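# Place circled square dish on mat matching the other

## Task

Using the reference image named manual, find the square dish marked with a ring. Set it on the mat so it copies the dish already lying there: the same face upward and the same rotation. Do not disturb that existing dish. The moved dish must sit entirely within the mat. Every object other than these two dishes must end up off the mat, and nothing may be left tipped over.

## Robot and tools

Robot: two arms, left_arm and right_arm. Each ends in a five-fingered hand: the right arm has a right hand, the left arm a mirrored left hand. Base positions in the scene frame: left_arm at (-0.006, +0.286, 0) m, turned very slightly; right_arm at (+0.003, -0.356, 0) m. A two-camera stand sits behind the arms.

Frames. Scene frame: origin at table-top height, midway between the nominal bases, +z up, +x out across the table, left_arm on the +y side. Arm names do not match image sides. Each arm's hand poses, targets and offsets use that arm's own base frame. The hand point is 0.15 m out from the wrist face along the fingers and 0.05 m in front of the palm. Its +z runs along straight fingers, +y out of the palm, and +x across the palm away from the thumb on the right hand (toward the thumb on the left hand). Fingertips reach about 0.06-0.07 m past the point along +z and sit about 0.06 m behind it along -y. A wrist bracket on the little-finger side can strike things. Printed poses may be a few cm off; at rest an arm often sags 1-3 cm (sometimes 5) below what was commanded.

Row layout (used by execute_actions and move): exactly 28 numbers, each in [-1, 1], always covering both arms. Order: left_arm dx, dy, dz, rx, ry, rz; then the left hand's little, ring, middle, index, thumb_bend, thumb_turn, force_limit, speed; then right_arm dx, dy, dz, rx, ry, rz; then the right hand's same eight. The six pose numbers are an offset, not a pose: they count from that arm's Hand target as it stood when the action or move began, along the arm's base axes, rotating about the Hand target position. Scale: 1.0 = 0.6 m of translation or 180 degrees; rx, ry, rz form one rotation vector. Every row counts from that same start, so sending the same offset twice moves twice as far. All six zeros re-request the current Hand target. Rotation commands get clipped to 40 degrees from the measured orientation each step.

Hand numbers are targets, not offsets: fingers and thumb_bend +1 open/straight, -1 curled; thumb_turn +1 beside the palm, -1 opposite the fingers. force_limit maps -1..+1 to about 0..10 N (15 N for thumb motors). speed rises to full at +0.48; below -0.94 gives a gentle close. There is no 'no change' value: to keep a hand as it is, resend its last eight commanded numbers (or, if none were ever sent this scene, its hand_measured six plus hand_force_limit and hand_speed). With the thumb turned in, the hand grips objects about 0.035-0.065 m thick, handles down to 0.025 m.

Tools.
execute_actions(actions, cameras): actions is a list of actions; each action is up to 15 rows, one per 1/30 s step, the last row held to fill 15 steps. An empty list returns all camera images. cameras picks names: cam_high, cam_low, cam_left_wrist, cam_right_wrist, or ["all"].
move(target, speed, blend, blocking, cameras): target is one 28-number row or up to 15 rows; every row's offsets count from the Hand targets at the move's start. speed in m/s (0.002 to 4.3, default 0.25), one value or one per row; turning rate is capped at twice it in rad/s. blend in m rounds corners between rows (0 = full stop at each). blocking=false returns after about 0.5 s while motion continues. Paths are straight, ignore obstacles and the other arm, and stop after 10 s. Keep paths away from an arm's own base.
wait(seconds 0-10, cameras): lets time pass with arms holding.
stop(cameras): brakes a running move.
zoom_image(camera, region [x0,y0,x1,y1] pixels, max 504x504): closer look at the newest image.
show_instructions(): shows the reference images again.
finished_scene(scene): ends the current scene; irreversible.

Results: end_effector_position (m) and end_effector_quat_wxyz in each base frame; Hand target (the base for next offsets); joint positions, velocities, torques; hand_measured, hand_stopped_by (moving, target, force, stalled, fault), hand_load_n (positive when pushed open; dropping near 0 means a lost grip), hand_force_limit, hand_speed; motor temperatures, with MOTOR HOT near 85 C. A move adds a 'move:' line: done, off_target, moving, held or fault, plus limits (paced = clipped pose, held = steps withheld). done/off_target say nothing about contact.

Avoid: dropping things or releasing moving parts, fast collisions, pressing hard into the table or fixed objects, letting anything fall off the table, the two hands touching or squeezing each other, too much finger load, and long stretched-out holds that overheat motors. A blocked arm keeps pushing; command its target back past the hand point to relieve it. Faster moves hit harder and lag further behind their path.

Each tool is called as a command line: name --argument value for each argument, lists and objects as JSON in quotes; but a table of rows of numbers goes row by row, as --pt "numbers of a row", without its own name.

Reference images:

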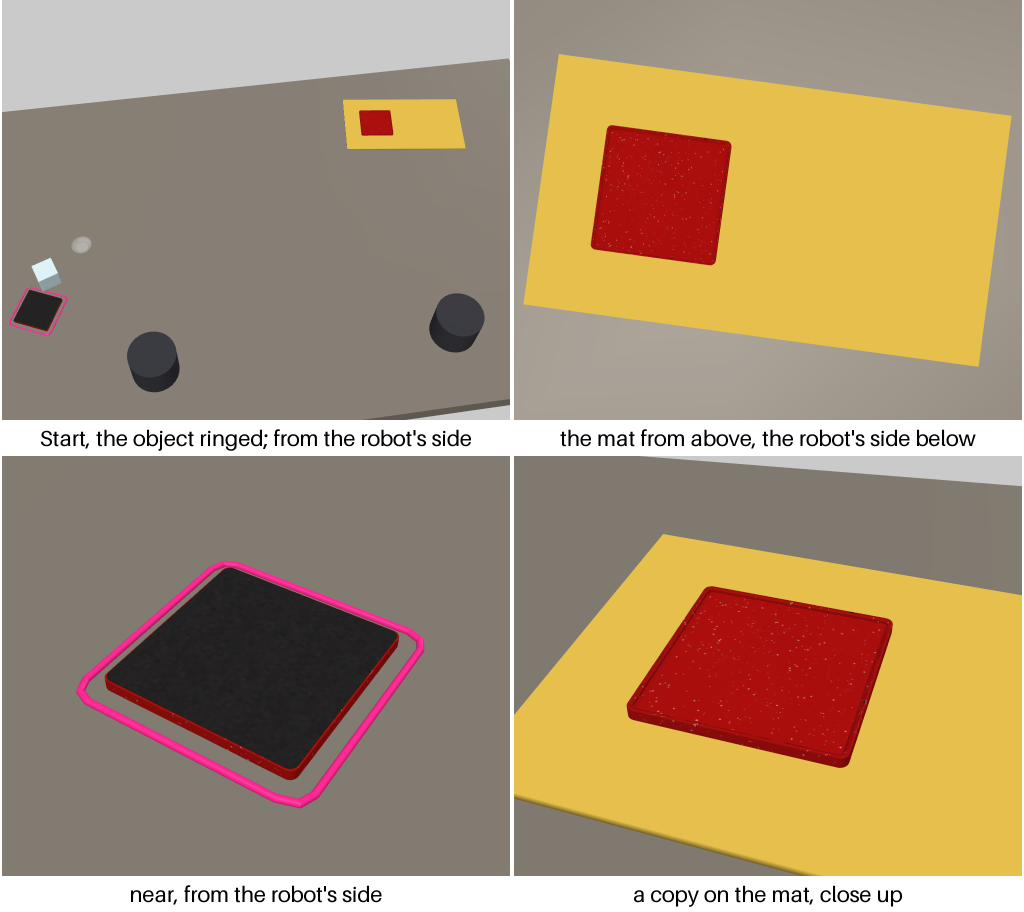

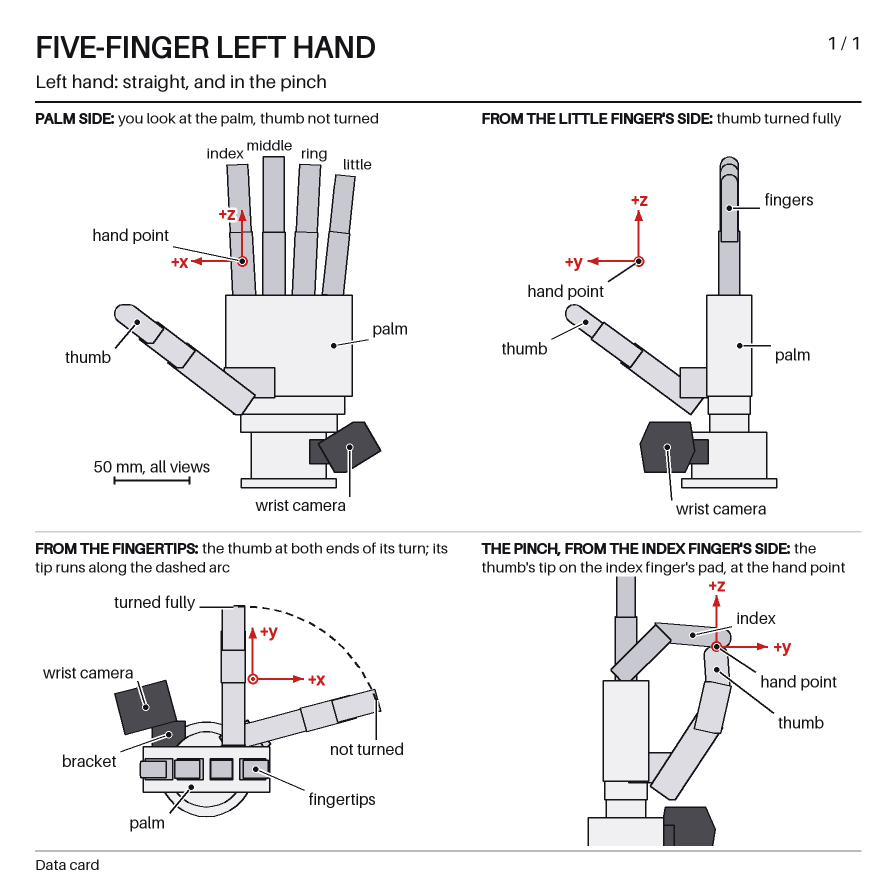

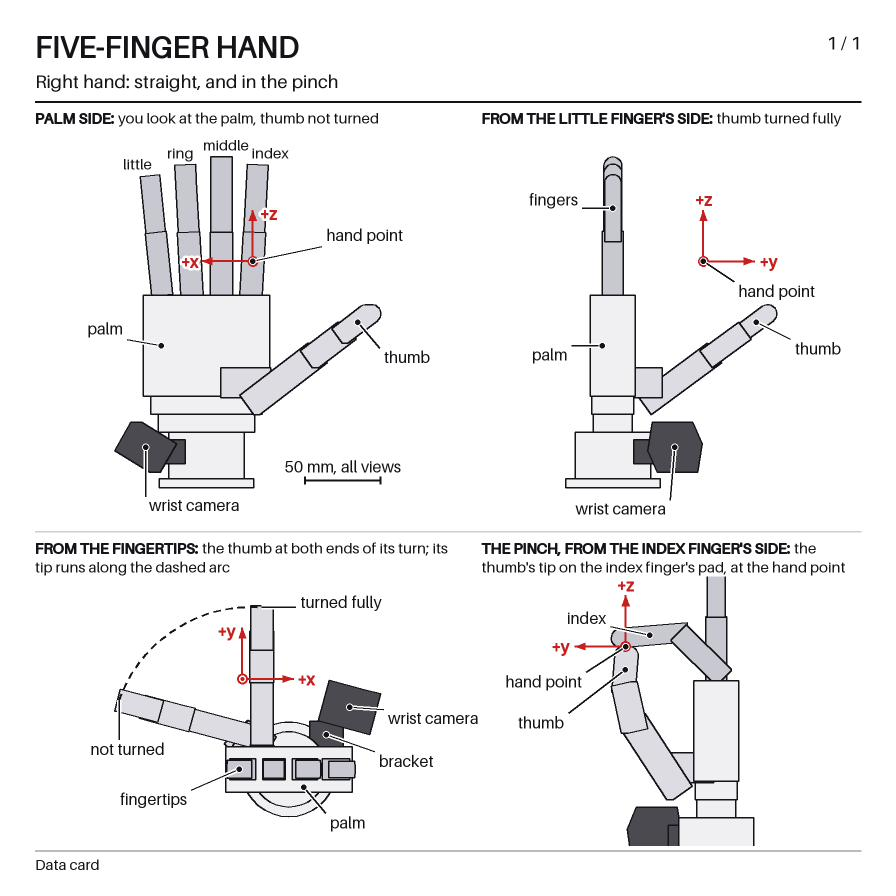

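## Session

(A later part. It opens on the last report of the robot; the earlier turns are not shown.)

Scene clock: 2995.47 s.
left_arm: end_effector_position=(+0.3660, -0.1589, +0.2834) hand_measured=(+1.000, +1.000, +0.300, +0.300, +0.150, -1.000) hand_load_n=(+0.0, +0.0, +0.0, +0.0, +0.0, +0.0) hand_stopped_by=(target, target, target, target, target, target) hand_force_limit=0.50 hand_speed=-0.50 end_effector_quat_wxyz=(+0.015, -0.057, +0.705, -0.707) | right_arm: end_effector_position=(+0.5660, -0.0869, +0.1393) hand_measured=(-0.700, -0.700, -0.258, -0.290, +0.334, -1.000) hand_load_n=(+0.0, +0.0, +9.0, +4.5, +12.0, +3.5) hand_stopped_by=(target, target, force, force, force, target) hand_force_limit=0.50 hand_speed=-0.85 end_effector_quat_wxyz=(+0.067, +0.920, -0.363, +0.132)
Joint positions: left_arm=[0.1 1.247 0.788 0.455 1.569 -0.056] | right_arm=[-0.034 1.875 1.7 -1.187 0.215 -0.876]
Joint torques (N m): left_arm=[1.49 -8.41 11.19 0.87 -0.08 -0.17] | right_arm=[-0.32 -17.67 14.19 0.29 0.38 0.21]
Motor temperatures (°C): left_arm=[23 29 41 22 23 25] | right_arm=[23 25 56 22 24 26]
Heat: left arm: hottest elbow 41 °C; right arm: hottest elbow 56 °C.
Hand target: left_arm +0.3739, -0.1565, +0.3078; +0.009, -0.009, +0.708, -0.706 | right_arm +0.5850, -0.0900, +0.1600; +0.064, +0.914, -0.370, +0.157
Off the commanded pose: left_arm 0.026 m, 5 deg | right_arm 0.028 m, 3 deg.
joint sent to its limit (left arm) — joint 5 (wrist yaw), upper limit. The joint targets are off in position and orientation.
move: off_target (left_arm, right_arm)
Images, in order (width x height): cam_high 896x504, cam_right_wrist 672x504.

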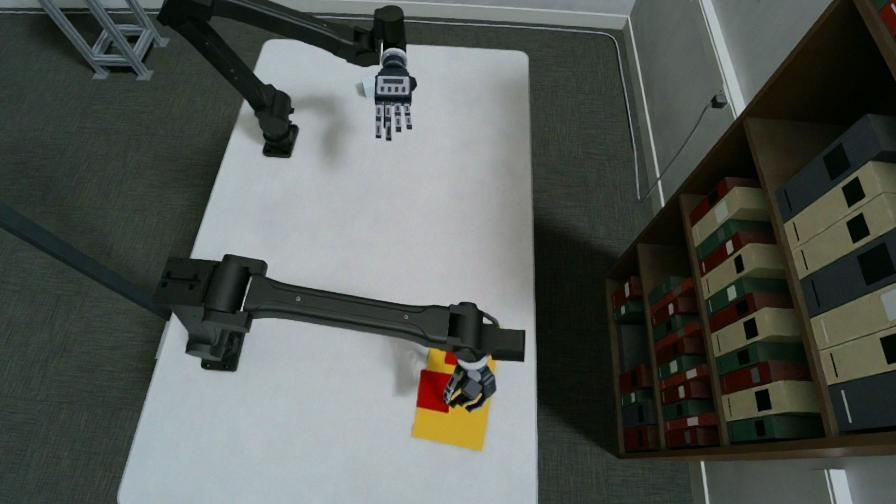

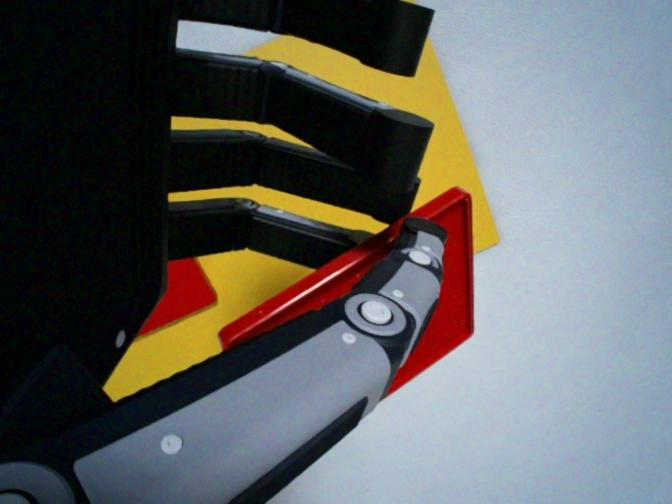

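zoom_image --camera "cam_high" --region '[390, 330, 520, 460]'

Scaled by 3.877 from the camera's 896x504 image, which has a finer 1280x720 frame.

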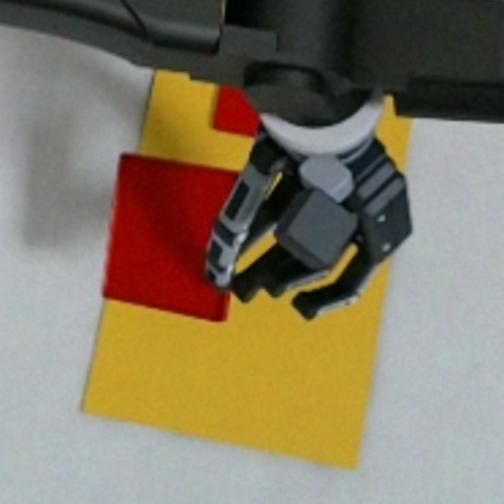

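execute_actions --actions '[]' --cameras '["cam_low"]'

zoom_image --camera "cam_low" --region '[480, 150, 700, 290]'

Scene clock: 3035.27 s.
left_arm: end_effector_position=(+0.3660, -0.1589, +0.2834) hand_measured=(+1.000, +1.000, +0.300, +0.300, +0.150, -1.000) hand_load_n=(+0.0, +0.0, +0.0, +0.0, +0.0, +0.0) hand_stopped_by=(target, target, target, target, target, target) hand_force_limit=0.50 hand_speed=-0.50 end_effector_quat_wxyz=(+0.015, -0.057, +0.705, -0.707) | right_arm: end_effector_position=(+0.5660, -0.0869, +0.1393) hand_measured=(-0.700, -0.700, -0.258, -0.290, +0.334, -1.000) hand_load_n=(+0.0, +0.0, +9.0, +4.5, +12.0, +3.5) hand_stopped_by=(target, target, force, force, force, target) hand_force_limit=0.50 hand_speed=-0.85 end_effector_quat_wxyz=(+0.067, +0.920, -0.363, +0.132)
Joint positions: left_arm=[0.1 1.247 0.788 0.455 1.569 -0.056] | right_arm=[-0.034 1.875 1.7 -1.187 0.215 -0.876]
Joint velocities: within noise
Joint torques (N m): left_arm=[1.49 -8.41 11.21 0.85 -0.08 -0.17] | right_arm=[-0.21 -17.61 14.15 0.28 0.38 0.21]
Motor temperatures (°C): left_arm=[23 29 42 22 23 25] | right_arm=[23 28 54 22 24 26]
Heat: left arm: hottest elbow 42 °C; right arm: hottest elbow 54 °C.
Hand target: left_arm +0.3739, -0.1565, +0.3078; +0.009, -0.009, +0.708, -0.706 | right_arm +0.5850, -0.0900, +0.1600; +0.064, +0.914, -0.370, +0.157
Off the commanded pose: left_arm 0.026 m, 5 deg | right_arm 0.028 m, 3 deg.
Images, in order (width x height): cam_low 896x504.

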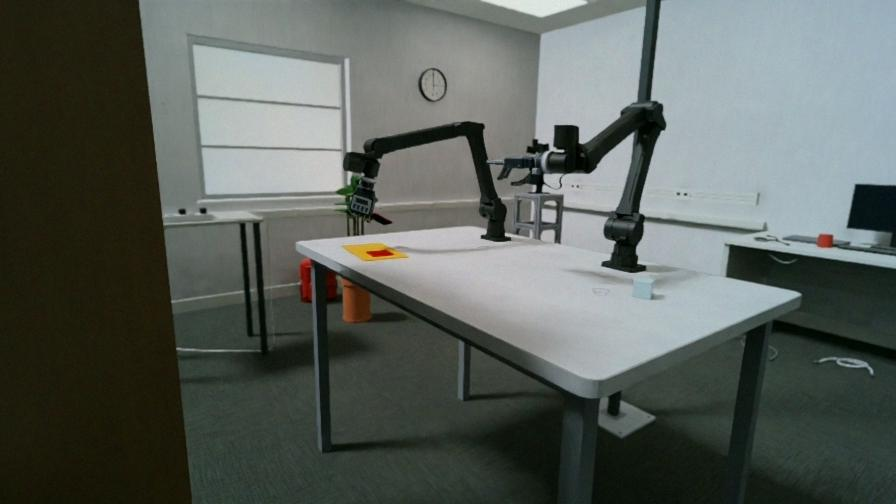

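Scaled by 2.291 from the camera's 896x504 image, which has a finer 1280x720 frame.

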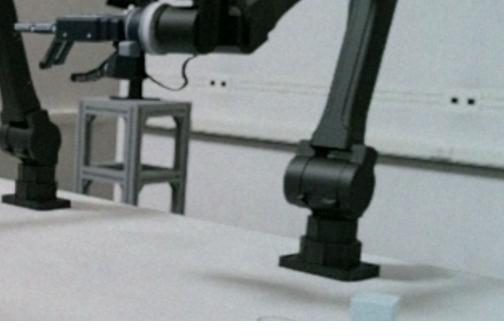

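zoom_image --camera "cam_low" --region '[325, 170, 425, 270]'

Scaled by 5.040 from the camera's 896x504 image, which has a finer 1280x720 frame.

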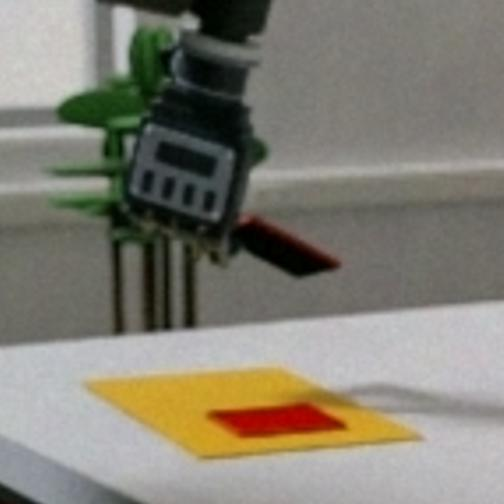

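move --pt "0 0 0 0 0 0 1 1 0.3 0.3 0.15 -1 0.5 -0.5 0.0433 0 -0.125 0 0 0 -0.7 -0.7 -0.66 -0.6 -0.16 -1 0.5 -0.85" --speed 0.15 --cameras '["cam_high", "cam_low", "cam_right_wrist"]'

zoom_image --camera "cam_high" --region '[390, 330, 520, 460]'

zoom_image --camera "cam_low" --region '[325, 180, 415, 270]'

Scene clock: 3052.23 s.
left_arm: end_effector_position=(+0.3660, -0.1589, +0.2834) hand_measured=(+1.000, +1.000, +0.300, +0.300, +0.150, -1.000) hand_load_n=(+0.0, +0.0, +0.0, +0.0, +0.0, +0.0) hand_stopped_by=(target, target, target, target, target, target) hand_force_limit=0.50 hand_speed=-0.50 end_effector_quat_wxyz=(+0.015, -0.057, +0.705, -0.707) | right_arm: end_effector_position=(+0.5941, -0.0879, +0.0694) hand_measured=(-0.700, -0.700, -0.258, -0.290, +0.334, -1.000) hand_load_n=(+0.0, +0.0, +9.0, +4.5, +12.0, +3.0) hand_stopped_by=(target, target, force, force, force, target) hand_force_limit=0.50 hand_speed=-0.85 end_effector_quat_wxyz=(+0.069, +0.920, -0.364, +0.130)
Joint positions: left_arm=[0.1 1.247 0.788 0.455 1.569 -0.056] | right_arm=[-0.034 1.998 1.7 -1.069 0.217 -0.873]
Joint torques (N m): left_arm=[1.49 -8.35 11.19 0.85 -0.08 -0.17] | right_arm=[-0.03 -19.72 11.3 1.1 0.38 0.21]
Heat: left arm: hottest elbow 42 °C; right arm: hottest elbow 53 °C.
Hand target: left_arm +0.3739, -0.1565, +0.3078; +0.009, -0.009, +0.708, -0.706 | right_arm +0.6110, -0.0900, +0.0850; +0.064, +0.914, -0.370, +0.157
Off the commanded pose: left_arm 0.026 m, 5 deg | right_arm 0.023 m, 3 deg.
joint sent to its limit (left arm) — joint 5 (wrist yaw), upper limit. The joint targets are off in position and orientation.
move: off_target (left_arm, right_arm)
Images, in order (width x height): cam_high 896x504, cam_low 896x504, cam_right_wrist 672x504.

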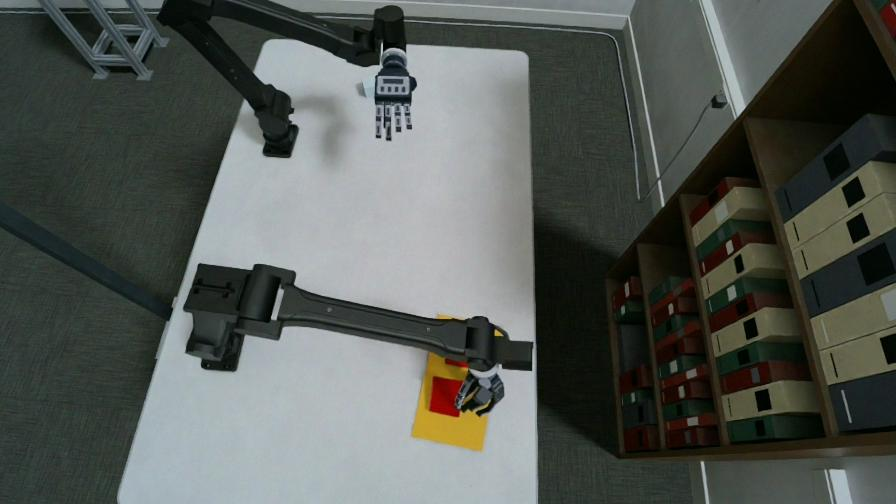

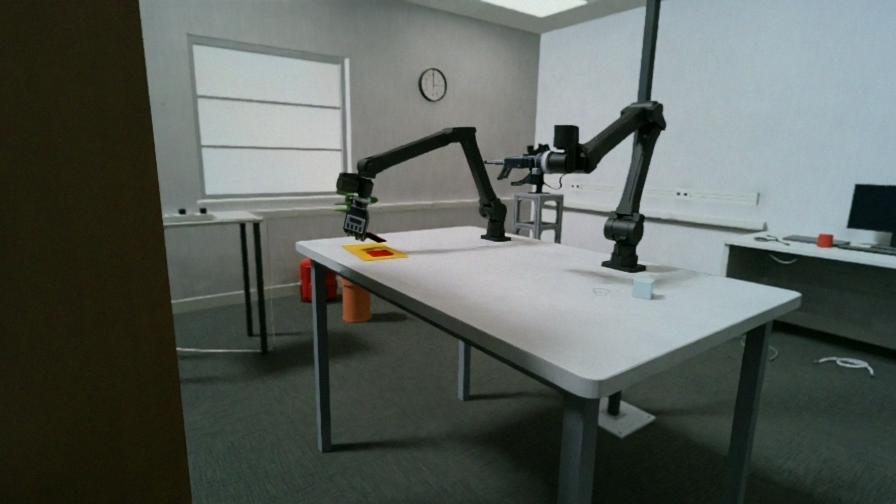

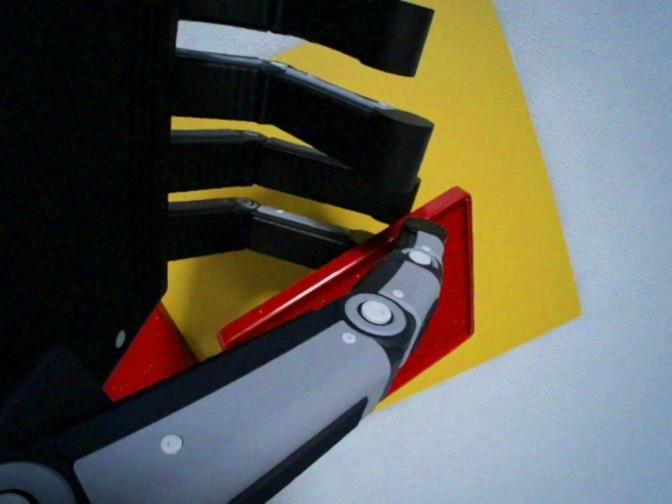

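Scaled by 3.877 from the camera's 896x504 image, which has a finer 1280x720 frame.

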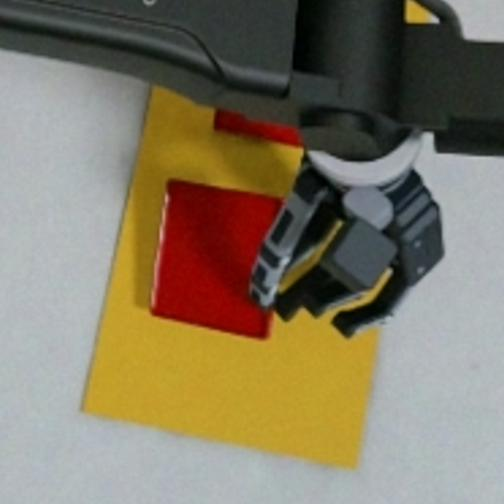

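Scaled by 5.600 from the camera's 896x504 image, which has a finer 1280x720 frame.

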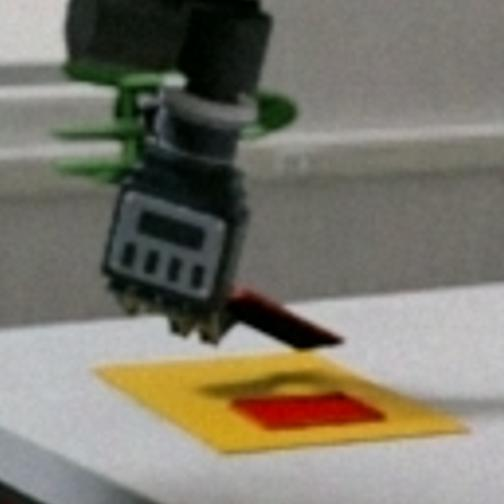

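move --pt "0 0 0 0 0 0 1 1 0.3 0.3 0.15 -1 0.5 -0.5 0 0 -0.05 0 0 0 -0.7 -0.7 -0.66 -0.6 -0.16 -1 0.5 -0.85" --speed 0.1 --cameras '["cam_low", "cam_high"]'

zoom_image --camera "cam_low" --region '[325, 180, 415, 270]'

Scene clock: 3062.63 s.
left_arm: end_effector_position=(+0.3660, -0.1589, +0.2834) hand_measured=(+1.000, +1.000, +0.300, +0.300, +0.150, -1.000) hand_load_n=(+0.0, +0.0, +0.0, +0.0, +0.0, +0.0) hand_stopped_by=(target, target, target, target, target, target) hand_force_limit=0.50 hand_speed=-0.50 end_effector_quat_wxyz=(+0.015, -0.057, +0.705, -0.707) | right_arm: end_effector_position=(+0.6030, -0.0882, +0.0540) hand_measured=(-0.700, -0.700, -0.258, -0.290, +0.334, -1.000) hand_load_n=(+0.0, +0.0, +10.5, +3.5, +9.5, +2.0) hand_stopped_by=(target, target, force, force, force, target) hand_force_limit=0.50 hand_speed=-0.85 end_effector_quat_wxyz=(+0.063, +0.917, -0.365, +0.145)
Joint positions: left_arm=[0.1 1.247 0.788 0.455 1.569 -0.056] | right_arm=[-0.034 2.012 1.68 -1.003 0.217 -0.873]
Joint torques (N m): left_arm=[1.49 -8.41 11.18 0.87 -0.09 -0.17] | right_arm=[-0.09 -18.9 9.17 1.21 0.37 0.21]
Heat: left arm: hottest elbow 42 °C; right arm: hottest elbow 53 °C.
Hand target: left_arm +0.3739, -0.1565, +0.3078; +0.009, -0.009, +0.708, -0.706 | right_arm +0.6110, -0.0900, +0.0550; +0.064, +0.914, -0.370, +0.157
Off the commanded pose: left_arm 0.026 m, 5 deg | right_arm 0.008 m, 1 deg.
joint sent to its limit (left arm) — joint 5 (wrist yaw), upper limit. The joint targets are off in position and orientation.
move: off_target (left_arm)
Images, in order (width x height): cam_high 896x504, cam_low 896x504.

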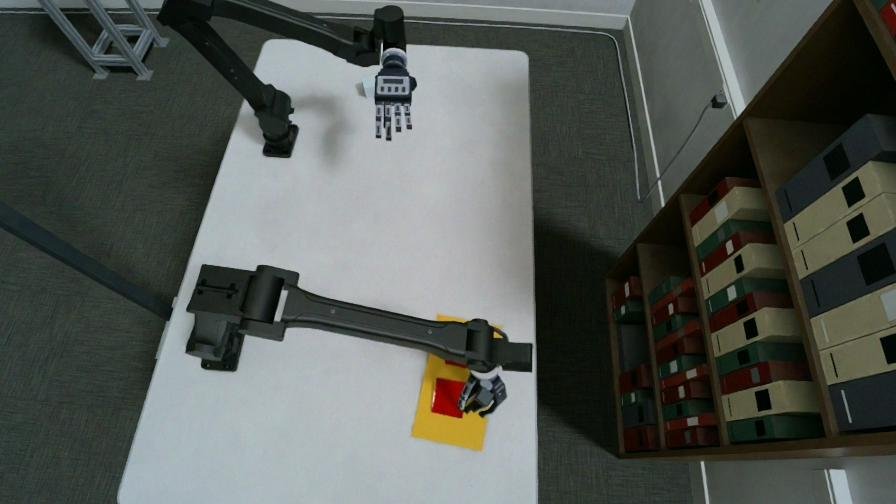

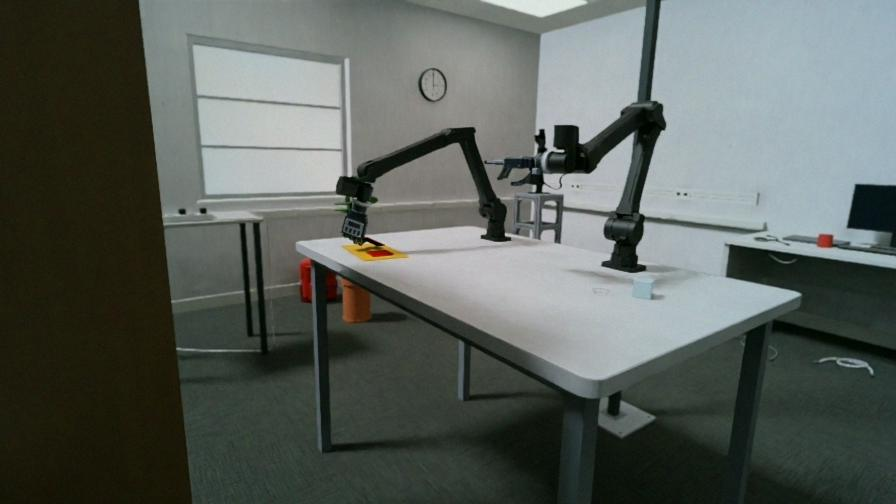

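Scaled by 5.600 from the camera's 896x504 image, which has a finer 1280x720 frame.

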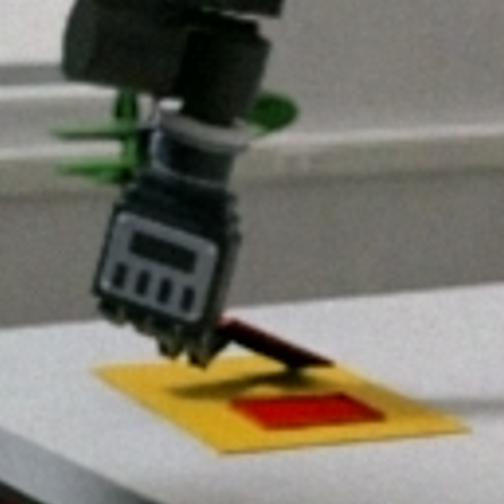

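move --pt "0 0 0 0 0 0 1 1 0.3 0.3 0.15 -1 0.5 -0.5 0 0 -0.015 0 0 0 -0.7 -0.7 -0.66 -0.6 -0.16 -1 0.5 -0.85" --speed 0.05 --cameras '["cam_low", "cam_high"]'

zoom_image --camera "cam_low" --region '[340, 210, 410, 270]'

zoom_image --camera "cam_high" --region '[390, 330, 520, 460]'

Scene clock: 3075.57 s.
left_arm: end_effector_position=(+0.3660, -0.1589, +0.2834) hand_measured=(+1.000, +1.000, +0.300, +0.300, +0.150, -1.000) hand_load_n=(+0.0, +0.0, +0.0, +0.0, +0.0, +0.0) hand_stopped_by=(target, target, target, target, target, target) hand_force_limit=0.50 hand_speed=-0.50 end_effector_quat_wxyz=(+0.015, -0.057, +0.705, -0.707) | right_arm: end_effector_position=(+0.6046, -0.0883, +0.0498) hand_measured=(-0.700, -0.700, -0.258, -0.290, +0.334, -1.000) hand_load_n=(+0.0, +0.5, +11.5, +3.5, +8.0, +1.0) hand_stopped_by=(target, target, force, force, force, target) hand_force_limit=0.50 hand_speed=-0.85 end_effector_quat_wxyz=(+0.062, +0.917, -0.365, +0.150)
Joint positions: left_arm=[0.1 1.247 0.788 0.455 1.569 -0.056] | right_arm=[-0.034 2.013 1.67 -0.983 0.217 -0.873]
Joint torques (N m): left_arm=[1.44 -8.41 11.19 0.85 -0.08 -0.17] | right_arm=[0.03 -18.49 8.83 1.24 0.36 0.21]
Heat: left arm: hottest elbow 42 °C; right arm: hottest elbow 52 °C.
Hand target: left_arm +0.3739, -0.1565, +0.3078; +0.009, -0.009, +0.708, -0.706 | right_arm +0.6110, -0.0900, +0.0460; +0.064, +0.914, -0.370, +0.157
Off the commanded pose: left_arm 0.026 m, 5 deg | right_arm 0.008 m, 1 deg.
joint sent to its limit (left arm) — joint 5 (wrist yaw), upper limit. The joint targets are off in position and orientation.
move: off_target (left_arm)
Images, in order (width x height): cam_high 896x504, cam_low 896x504.

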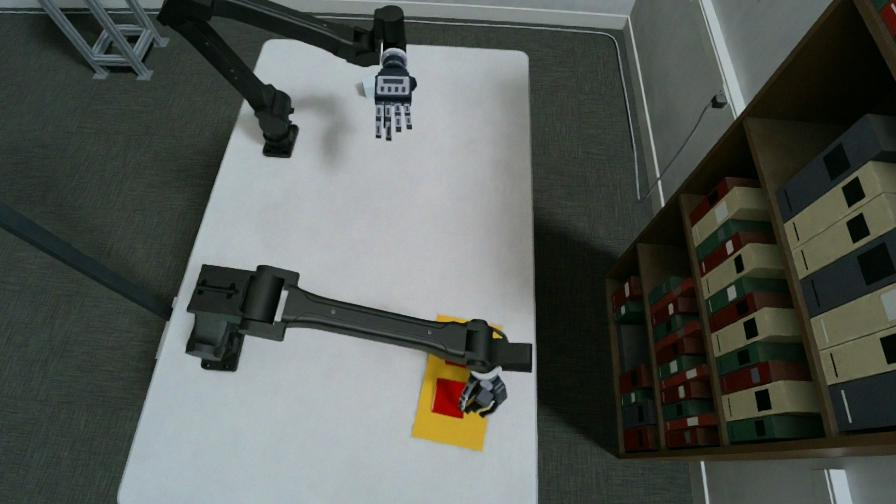

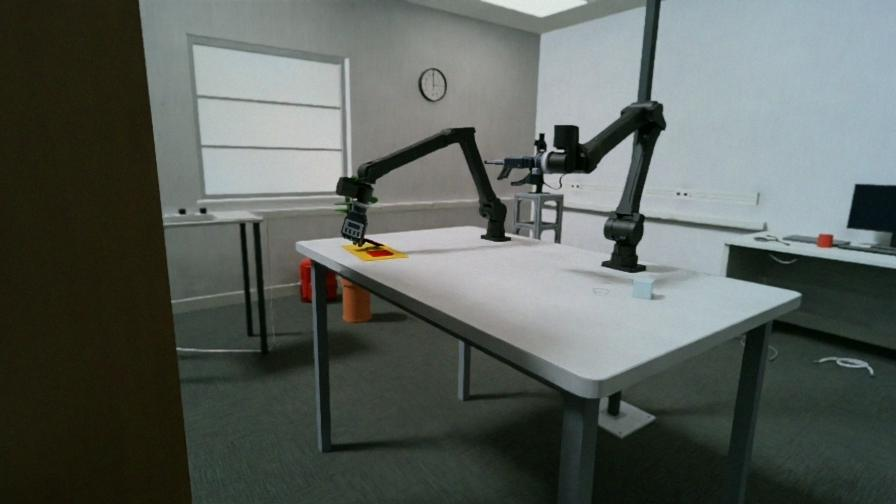

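Scaled by 7.200 from the camera's 896x504 image, which has a finer 1280x720 frame.

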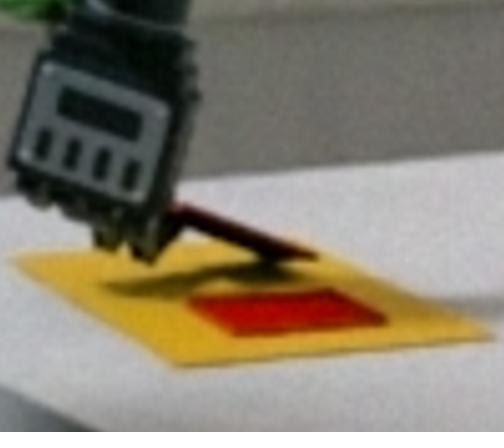

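Scaled by 3.877 from the camera's 896x504 image, which has a finer 1280x720 frame.

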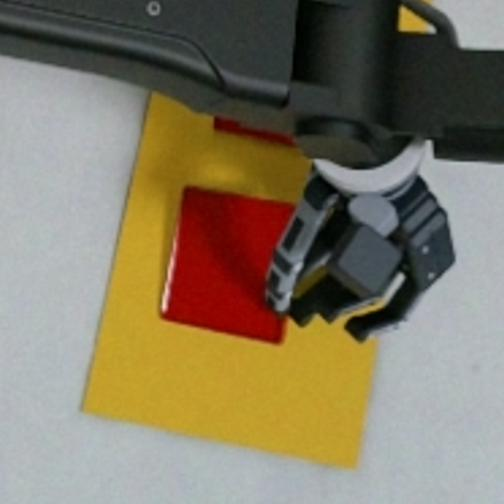

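move --pt "0 0 0 0 0 0 1 1 0.3 0.3 0.15 -1 0.5 -0.5 0 0 -0.022 0 0 0 -0.7 -0.7 -0.66 -0.6 -0.16 -1 0.5 -0.85" --speed 0.05 --cameras '["cam_low", "cam_high"]'

zoom_image --camera "cam_low" --region '[340, 210, 410, 270]'

zoom_image --camera "cam_high" --region '[390, 330, 520, 460]'

Scene clock: 3095.73 s.
left_arm: end_effector_position=(+0.3660, -0.1589, +0.2834) hand_measured=(+1.000, +1.000, +0.300, +0.300, +0.150, -1.000) hand_load_n=(-0.5, +0.0, +0.0, +0.0, +0.0, +0.5) hand_stopped_by=(target, target, target, target, target, target) hand_force_limit=0.50 hand_speed=-0.50 end_effector_quat_wxyz=(+0.015, -0.057, +0.705, -0.707) | right_arm: end_effector_position=(+0.6052, -0.0886, +0.0381) hand_measured=(-0.700, -0.700, -0.258, -0.290, +0.334, -1.000) hand_load_n=(+0.0, +0.0, +14.0, +3.0, +5.0, -1.5) hand_stopped_by=(target, target, force, force, force, target) hand_force_limit=0.50 hand_speed=-0.85 end_effector_quat_wxyz=(+0.062, +0.916, -0.365, +0.151)
Joint positions: left_arm=[0.1 1.247 0.788 0.455 1.569 -0.056] | right_arm=[-0.034 2.024 1.655 -0.954 0.218 -0.873]
Joint torques (N m): left_arm=[1.49 -8.41 11.19 0.88 -0.08 -0.17] | right_arm=[0.03 -18.43 8.68 1.25 0.31 0.21]
Heat: left arm: hottest elbow 42 °C; right arm: hottest elbow 50 °C.
Hand target: left_arm +0.3739, -0.1565, +0.3078; +0.009, -0.009, +0.708, -0.706 | right_arm +0.6110, -0.0900, +0.0328; +0.064, +0.914, -0.370, +0.157
Off the commanded pose: left_arm 0.026 m, 5 deg | right_arm 0.008 m, 1 deg.
joint sent to its limit (left arm) — joint 5 (wrist yaw), upper limit. The joint targets are off in position and orientation.
move: off_target (left_arm)
Images, in order (width x height): cam_high 896x504, cam_low 896x504.

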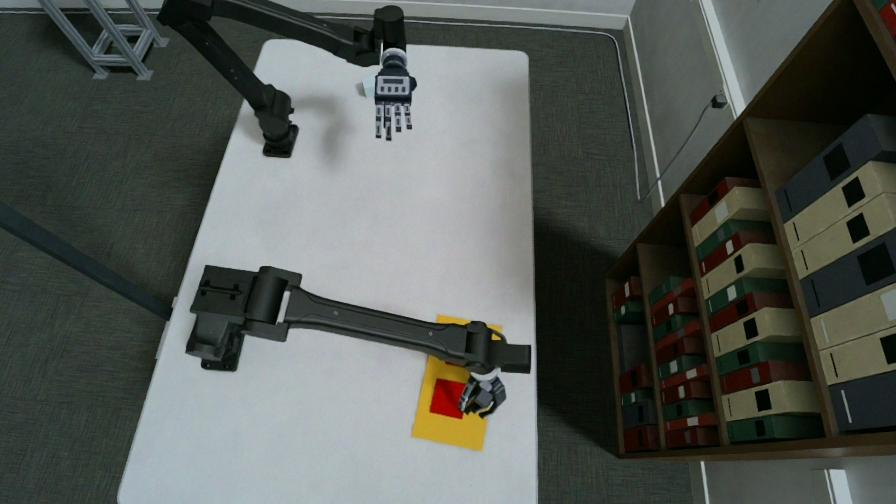

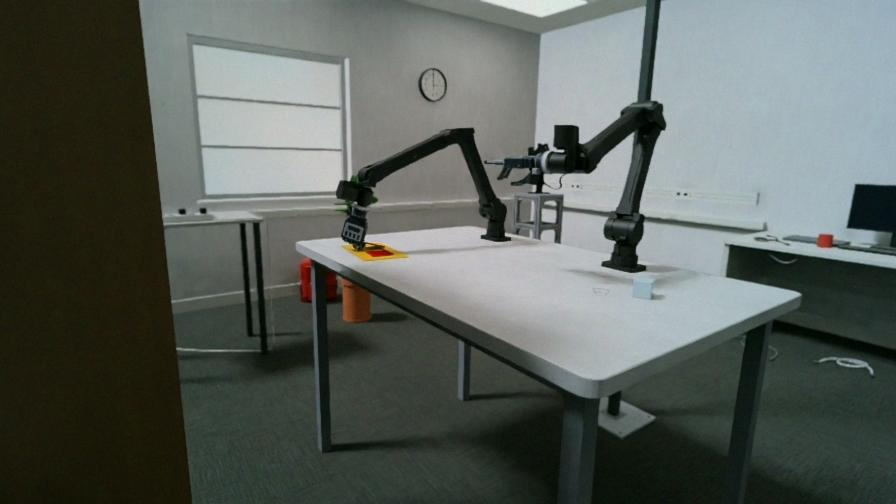

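Scaled by 7.200 from the camera's 896x504 image, which has a finer 1280x720 frame.

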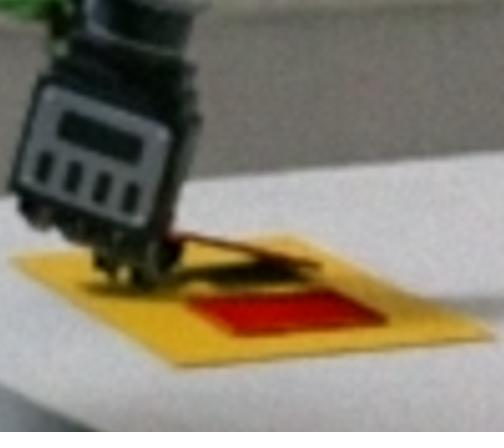

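Scaled by 3.877 from the camera's 896x504 image, which has a finer 1280x720 frame.

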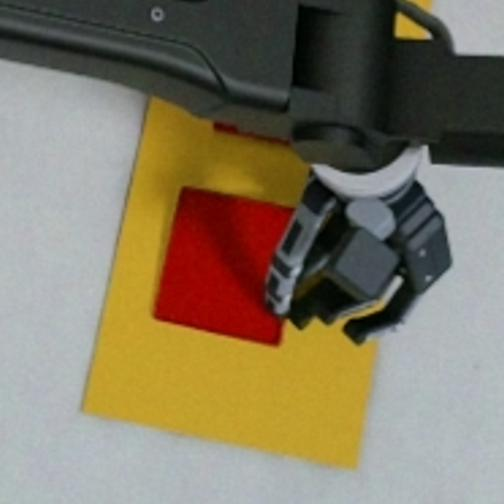

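move --pt "0 0 0 0 0 0 1 1 0.3 0.3 0.15 -1 0.5 -0.5 0 0 0.006 0 0 0 -0.7 -0.7 -0.66 -0.6 0.7 -1 0.5 -0.8" --speed 0.05 --cameras '["cam_low", "cam_high", "cam_right_wrist"]'

zoom_image --camera "cam_low" --region '[340, 210, 410, 270]'

zoom_image --camera "cam_high" --region '[390, 330, 520, 460]'

Scene clock: 3120.40 s.
left_arm: end_effector_position=(+0.3660, -0.1589, +0.2834) hand_measured=(+1.000, +1.000, +0.300, +0.300, +0.150, -1.000) hand_load_n=(+0.0, +0.0, +0.0, -0.5, +0.0, -0.5) hand_stopped_by=(target, target, target, target, target, target) hand_force_limit=0.50 hand_speed=-0.50 end_effector_quat_wxyz=(+0.015, -0.057, +0.705, -0.707) | right_arm: end_effector_position=(+0.6052, -0.0886, +0.0381) hand_measured=(-0.700, -0.700, -0.258, -0.290, +0.700, -1.000) hand_load_n=(+0.0, +0.5, +0.5, +0.5, +0.0, +0.0) hand_stopped_by=(target, target, force, force, target, target) hand_force_limit=0.50 hand_speed=-0.80 end_effector_quat_wxyz=(+0.062, +0.916, -0.365, +0.151)
Joint positions: left_arm=[0.1 1.247 0.788 0.455 1.569 -0.056] | right_arm=[-0.034 2.024 1.655 -0.954 0.218 -0.873]
Joint torques (N m): left_arm=[1.44 -8.35 11.19 0.87 -0.09 -0.17] | right_arm=[0.03 -18.61 9.06 0.92 0.32 0.2]
Motor temperatures (°C): left_arm=[23 29 42 22 23 25] | right_arm=[23 30 47 22 25 26]
Heat: left arm: hottest elbow 42 °C; right arm: hottest elbow 47 °C.
Hand target: left_arm +0.3739, -0.1565, +0.3078; +0.009, -0.009, +0.708, -0.706 | right_arm +0.6110, -0.0900, +0.0364; +0.064, +0.914, -0.370, +0.157
Off the commanded pose: left_arm 0.026 m, 5 deg | right_arm 0.006 m, 1 deg.
joint sent to its limit (left arm) — joint 5 (wrist yaw), upper limit. The joint targets are off in position and orientation.
move: off_target (left_arm)
Images, in order (width x height): cam_high 896x504, cam_low 896x504, cam_right_wrist 672x504.

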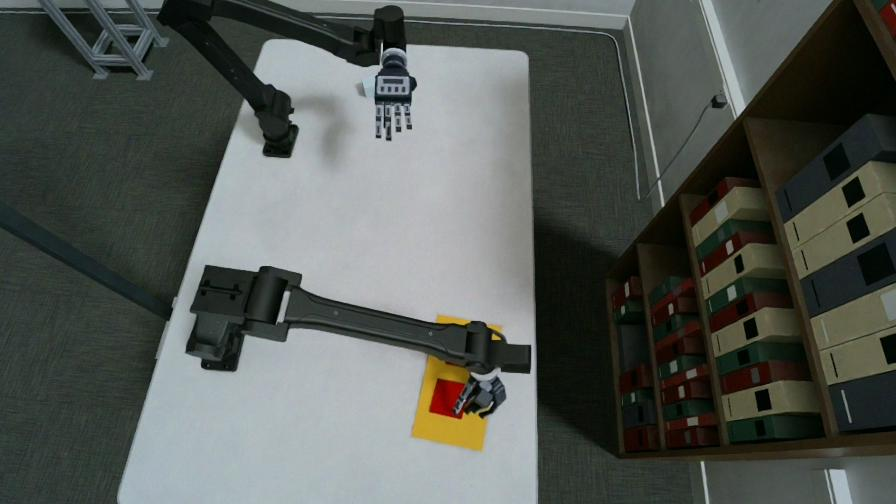

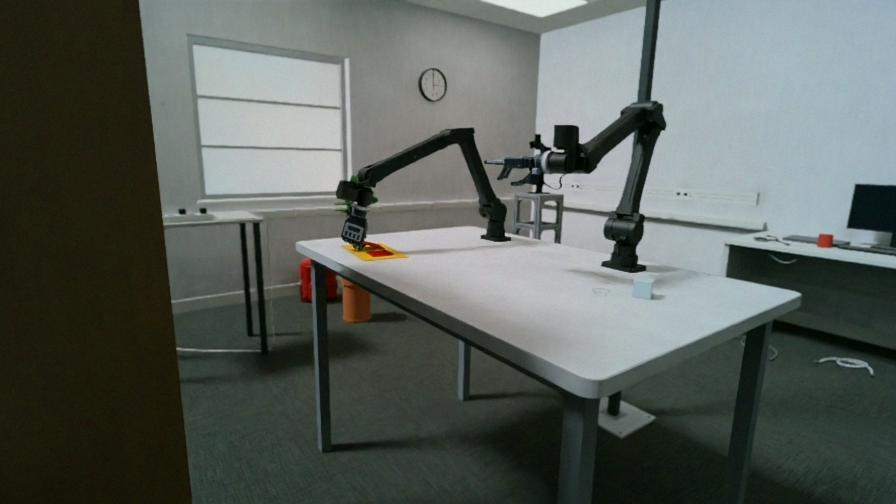

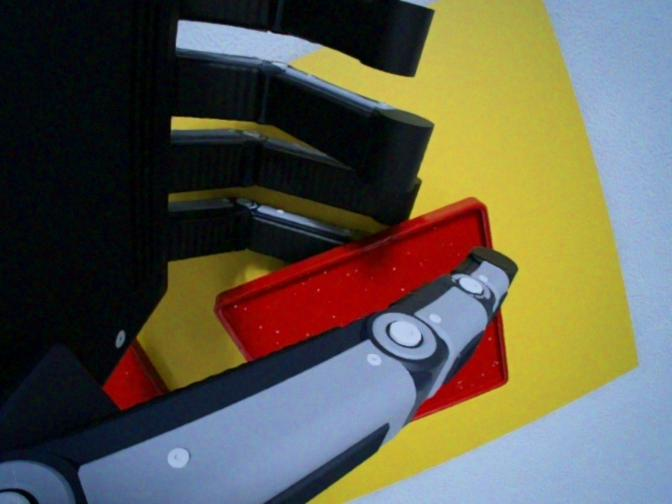

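Scaled by 7.200 from the camera's 896x504 image, which has a finer 1280x720 frame.

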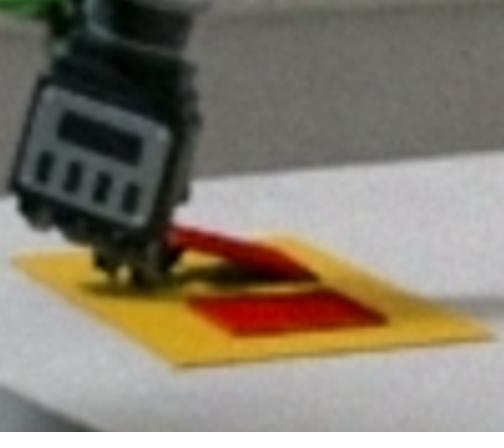

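Scaled by 3.877 from the camera's 896x504 image, which has a finer 1280x720 frame.

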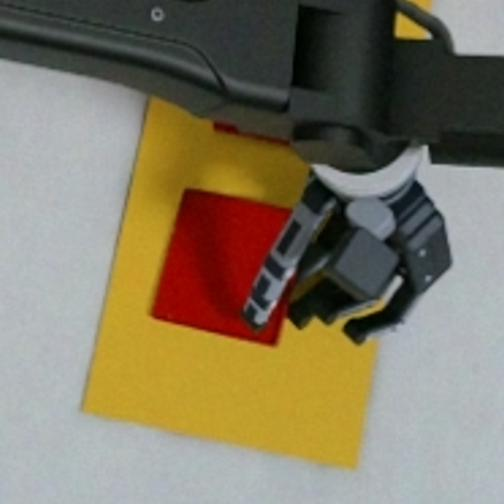

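move --pt "0 0 0 0 0 0 1 1 0.3 0.3 0.15 -1 0.5 -0.5 0.05 0.0517 0.018 0 0 0 -0.7 -0.7 -0.66 -0.6 0.7 -1 0.5 -0.8" --pt "0 0 0 0 0 0 1 1 0.3 0.3 0.15 -1 0.5 -0.5 0.03 0.06 0.2 0 0 0 -0.7 -0.7 -0.66 -0.6 0.7 -1 0.5 -0.8" --speed 0.2 --blend '[0.005, 0]' --cameras '["cam_high", "cam_right_wrist"]'

zoom_image --camera "cam_high" --region '[390, 300, 530, 460]'

Scene clock: 3137.27 s.
left_arm: end_effector_position=(+0.3660, -0.1589, +0.2834) hand_measured=(+1.000, +1.000, +0.300, +0.300, +0.150, -1.000) hand_load_n=(+0.0, +0.0, +0.0, -0.5, +0.0, +0.0) hand_stopped_by=(target, target, target, target, target, target) hand_force_limit=0.50 hand_speed=-0.50 end_effector_quat_wxyz=(+0.015, -0.057, +0.705, -0.707) | right_arm: end_effector_position=(+0.6145, -0.0533, +0.1288) hand_measured=(-0.700, -0.700, -0.258, -0.290, +0.700, -1.000) hand_load_n=(+0.0, +0.0, +0.0, +0.5, -0.5, +0.0) hand_stopped_by=(target, target, force, force, target, target) hand_force_limit=0.50 hand_speed=-0.80 end_effector_quat_wxyz=(+0.072, +0.921, -0.362, +0.128)
Joint positions: left_arm=[0.1 1.247 0.788 0.455 1.569 -0.056] | right_arm=[0.023 2.026 1.902 -1.262 0.232 -0.821]
Joint torques (N m): left_arm=[1.49 -8.41 11.19 0.87 -0.08 -0.17] | right_arm=[0.85 -20.89 13.18 0.27 0.3 0.24]
Heat: left arm: hottest elbow 42 °C; right arm: hottest elbow 47 °C.
Hand target: left_arm +0.3739, -0.1565, +0.3078; +0.009, -0.009, +0.708, -0.706 | right_arm +0.6290, -0.0540, +0.1564; +0.064, +0.914, -0.370, +0.157
Off the commanded pose: left_arm 0.026 m, 5 deg | right_arm 0.031 m, 4 deg.
joint sent to its limit (left arm) — joint 5 (wrist yaw), upper limit. The joint targets are off in position and orientation.
move: off_target (left_arm, right_arm)
Images, in order (width x height): cam_high 896x504, cam_right_wrist 672x504.

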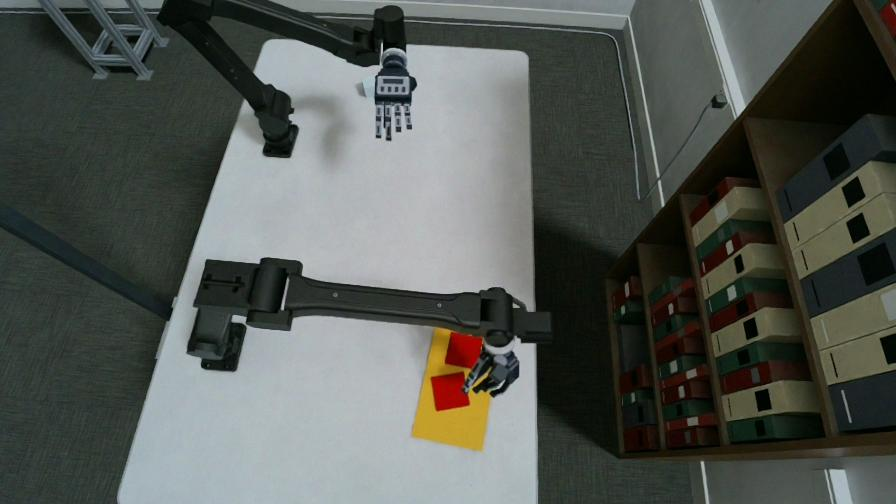

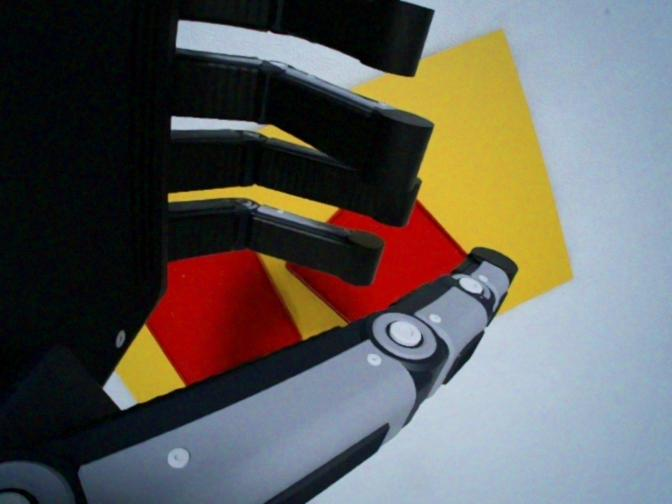

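Scaled by 3.150 from the camera's 896x504 image, which has a finer 1280x720 frame.

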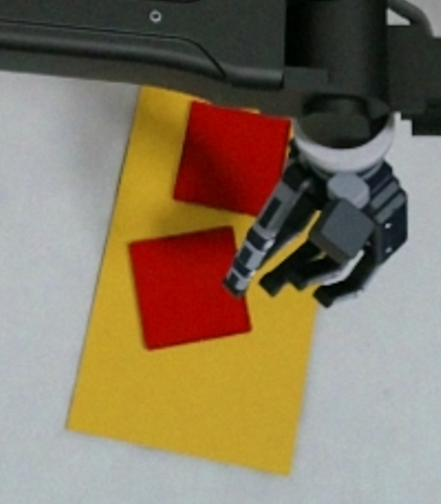

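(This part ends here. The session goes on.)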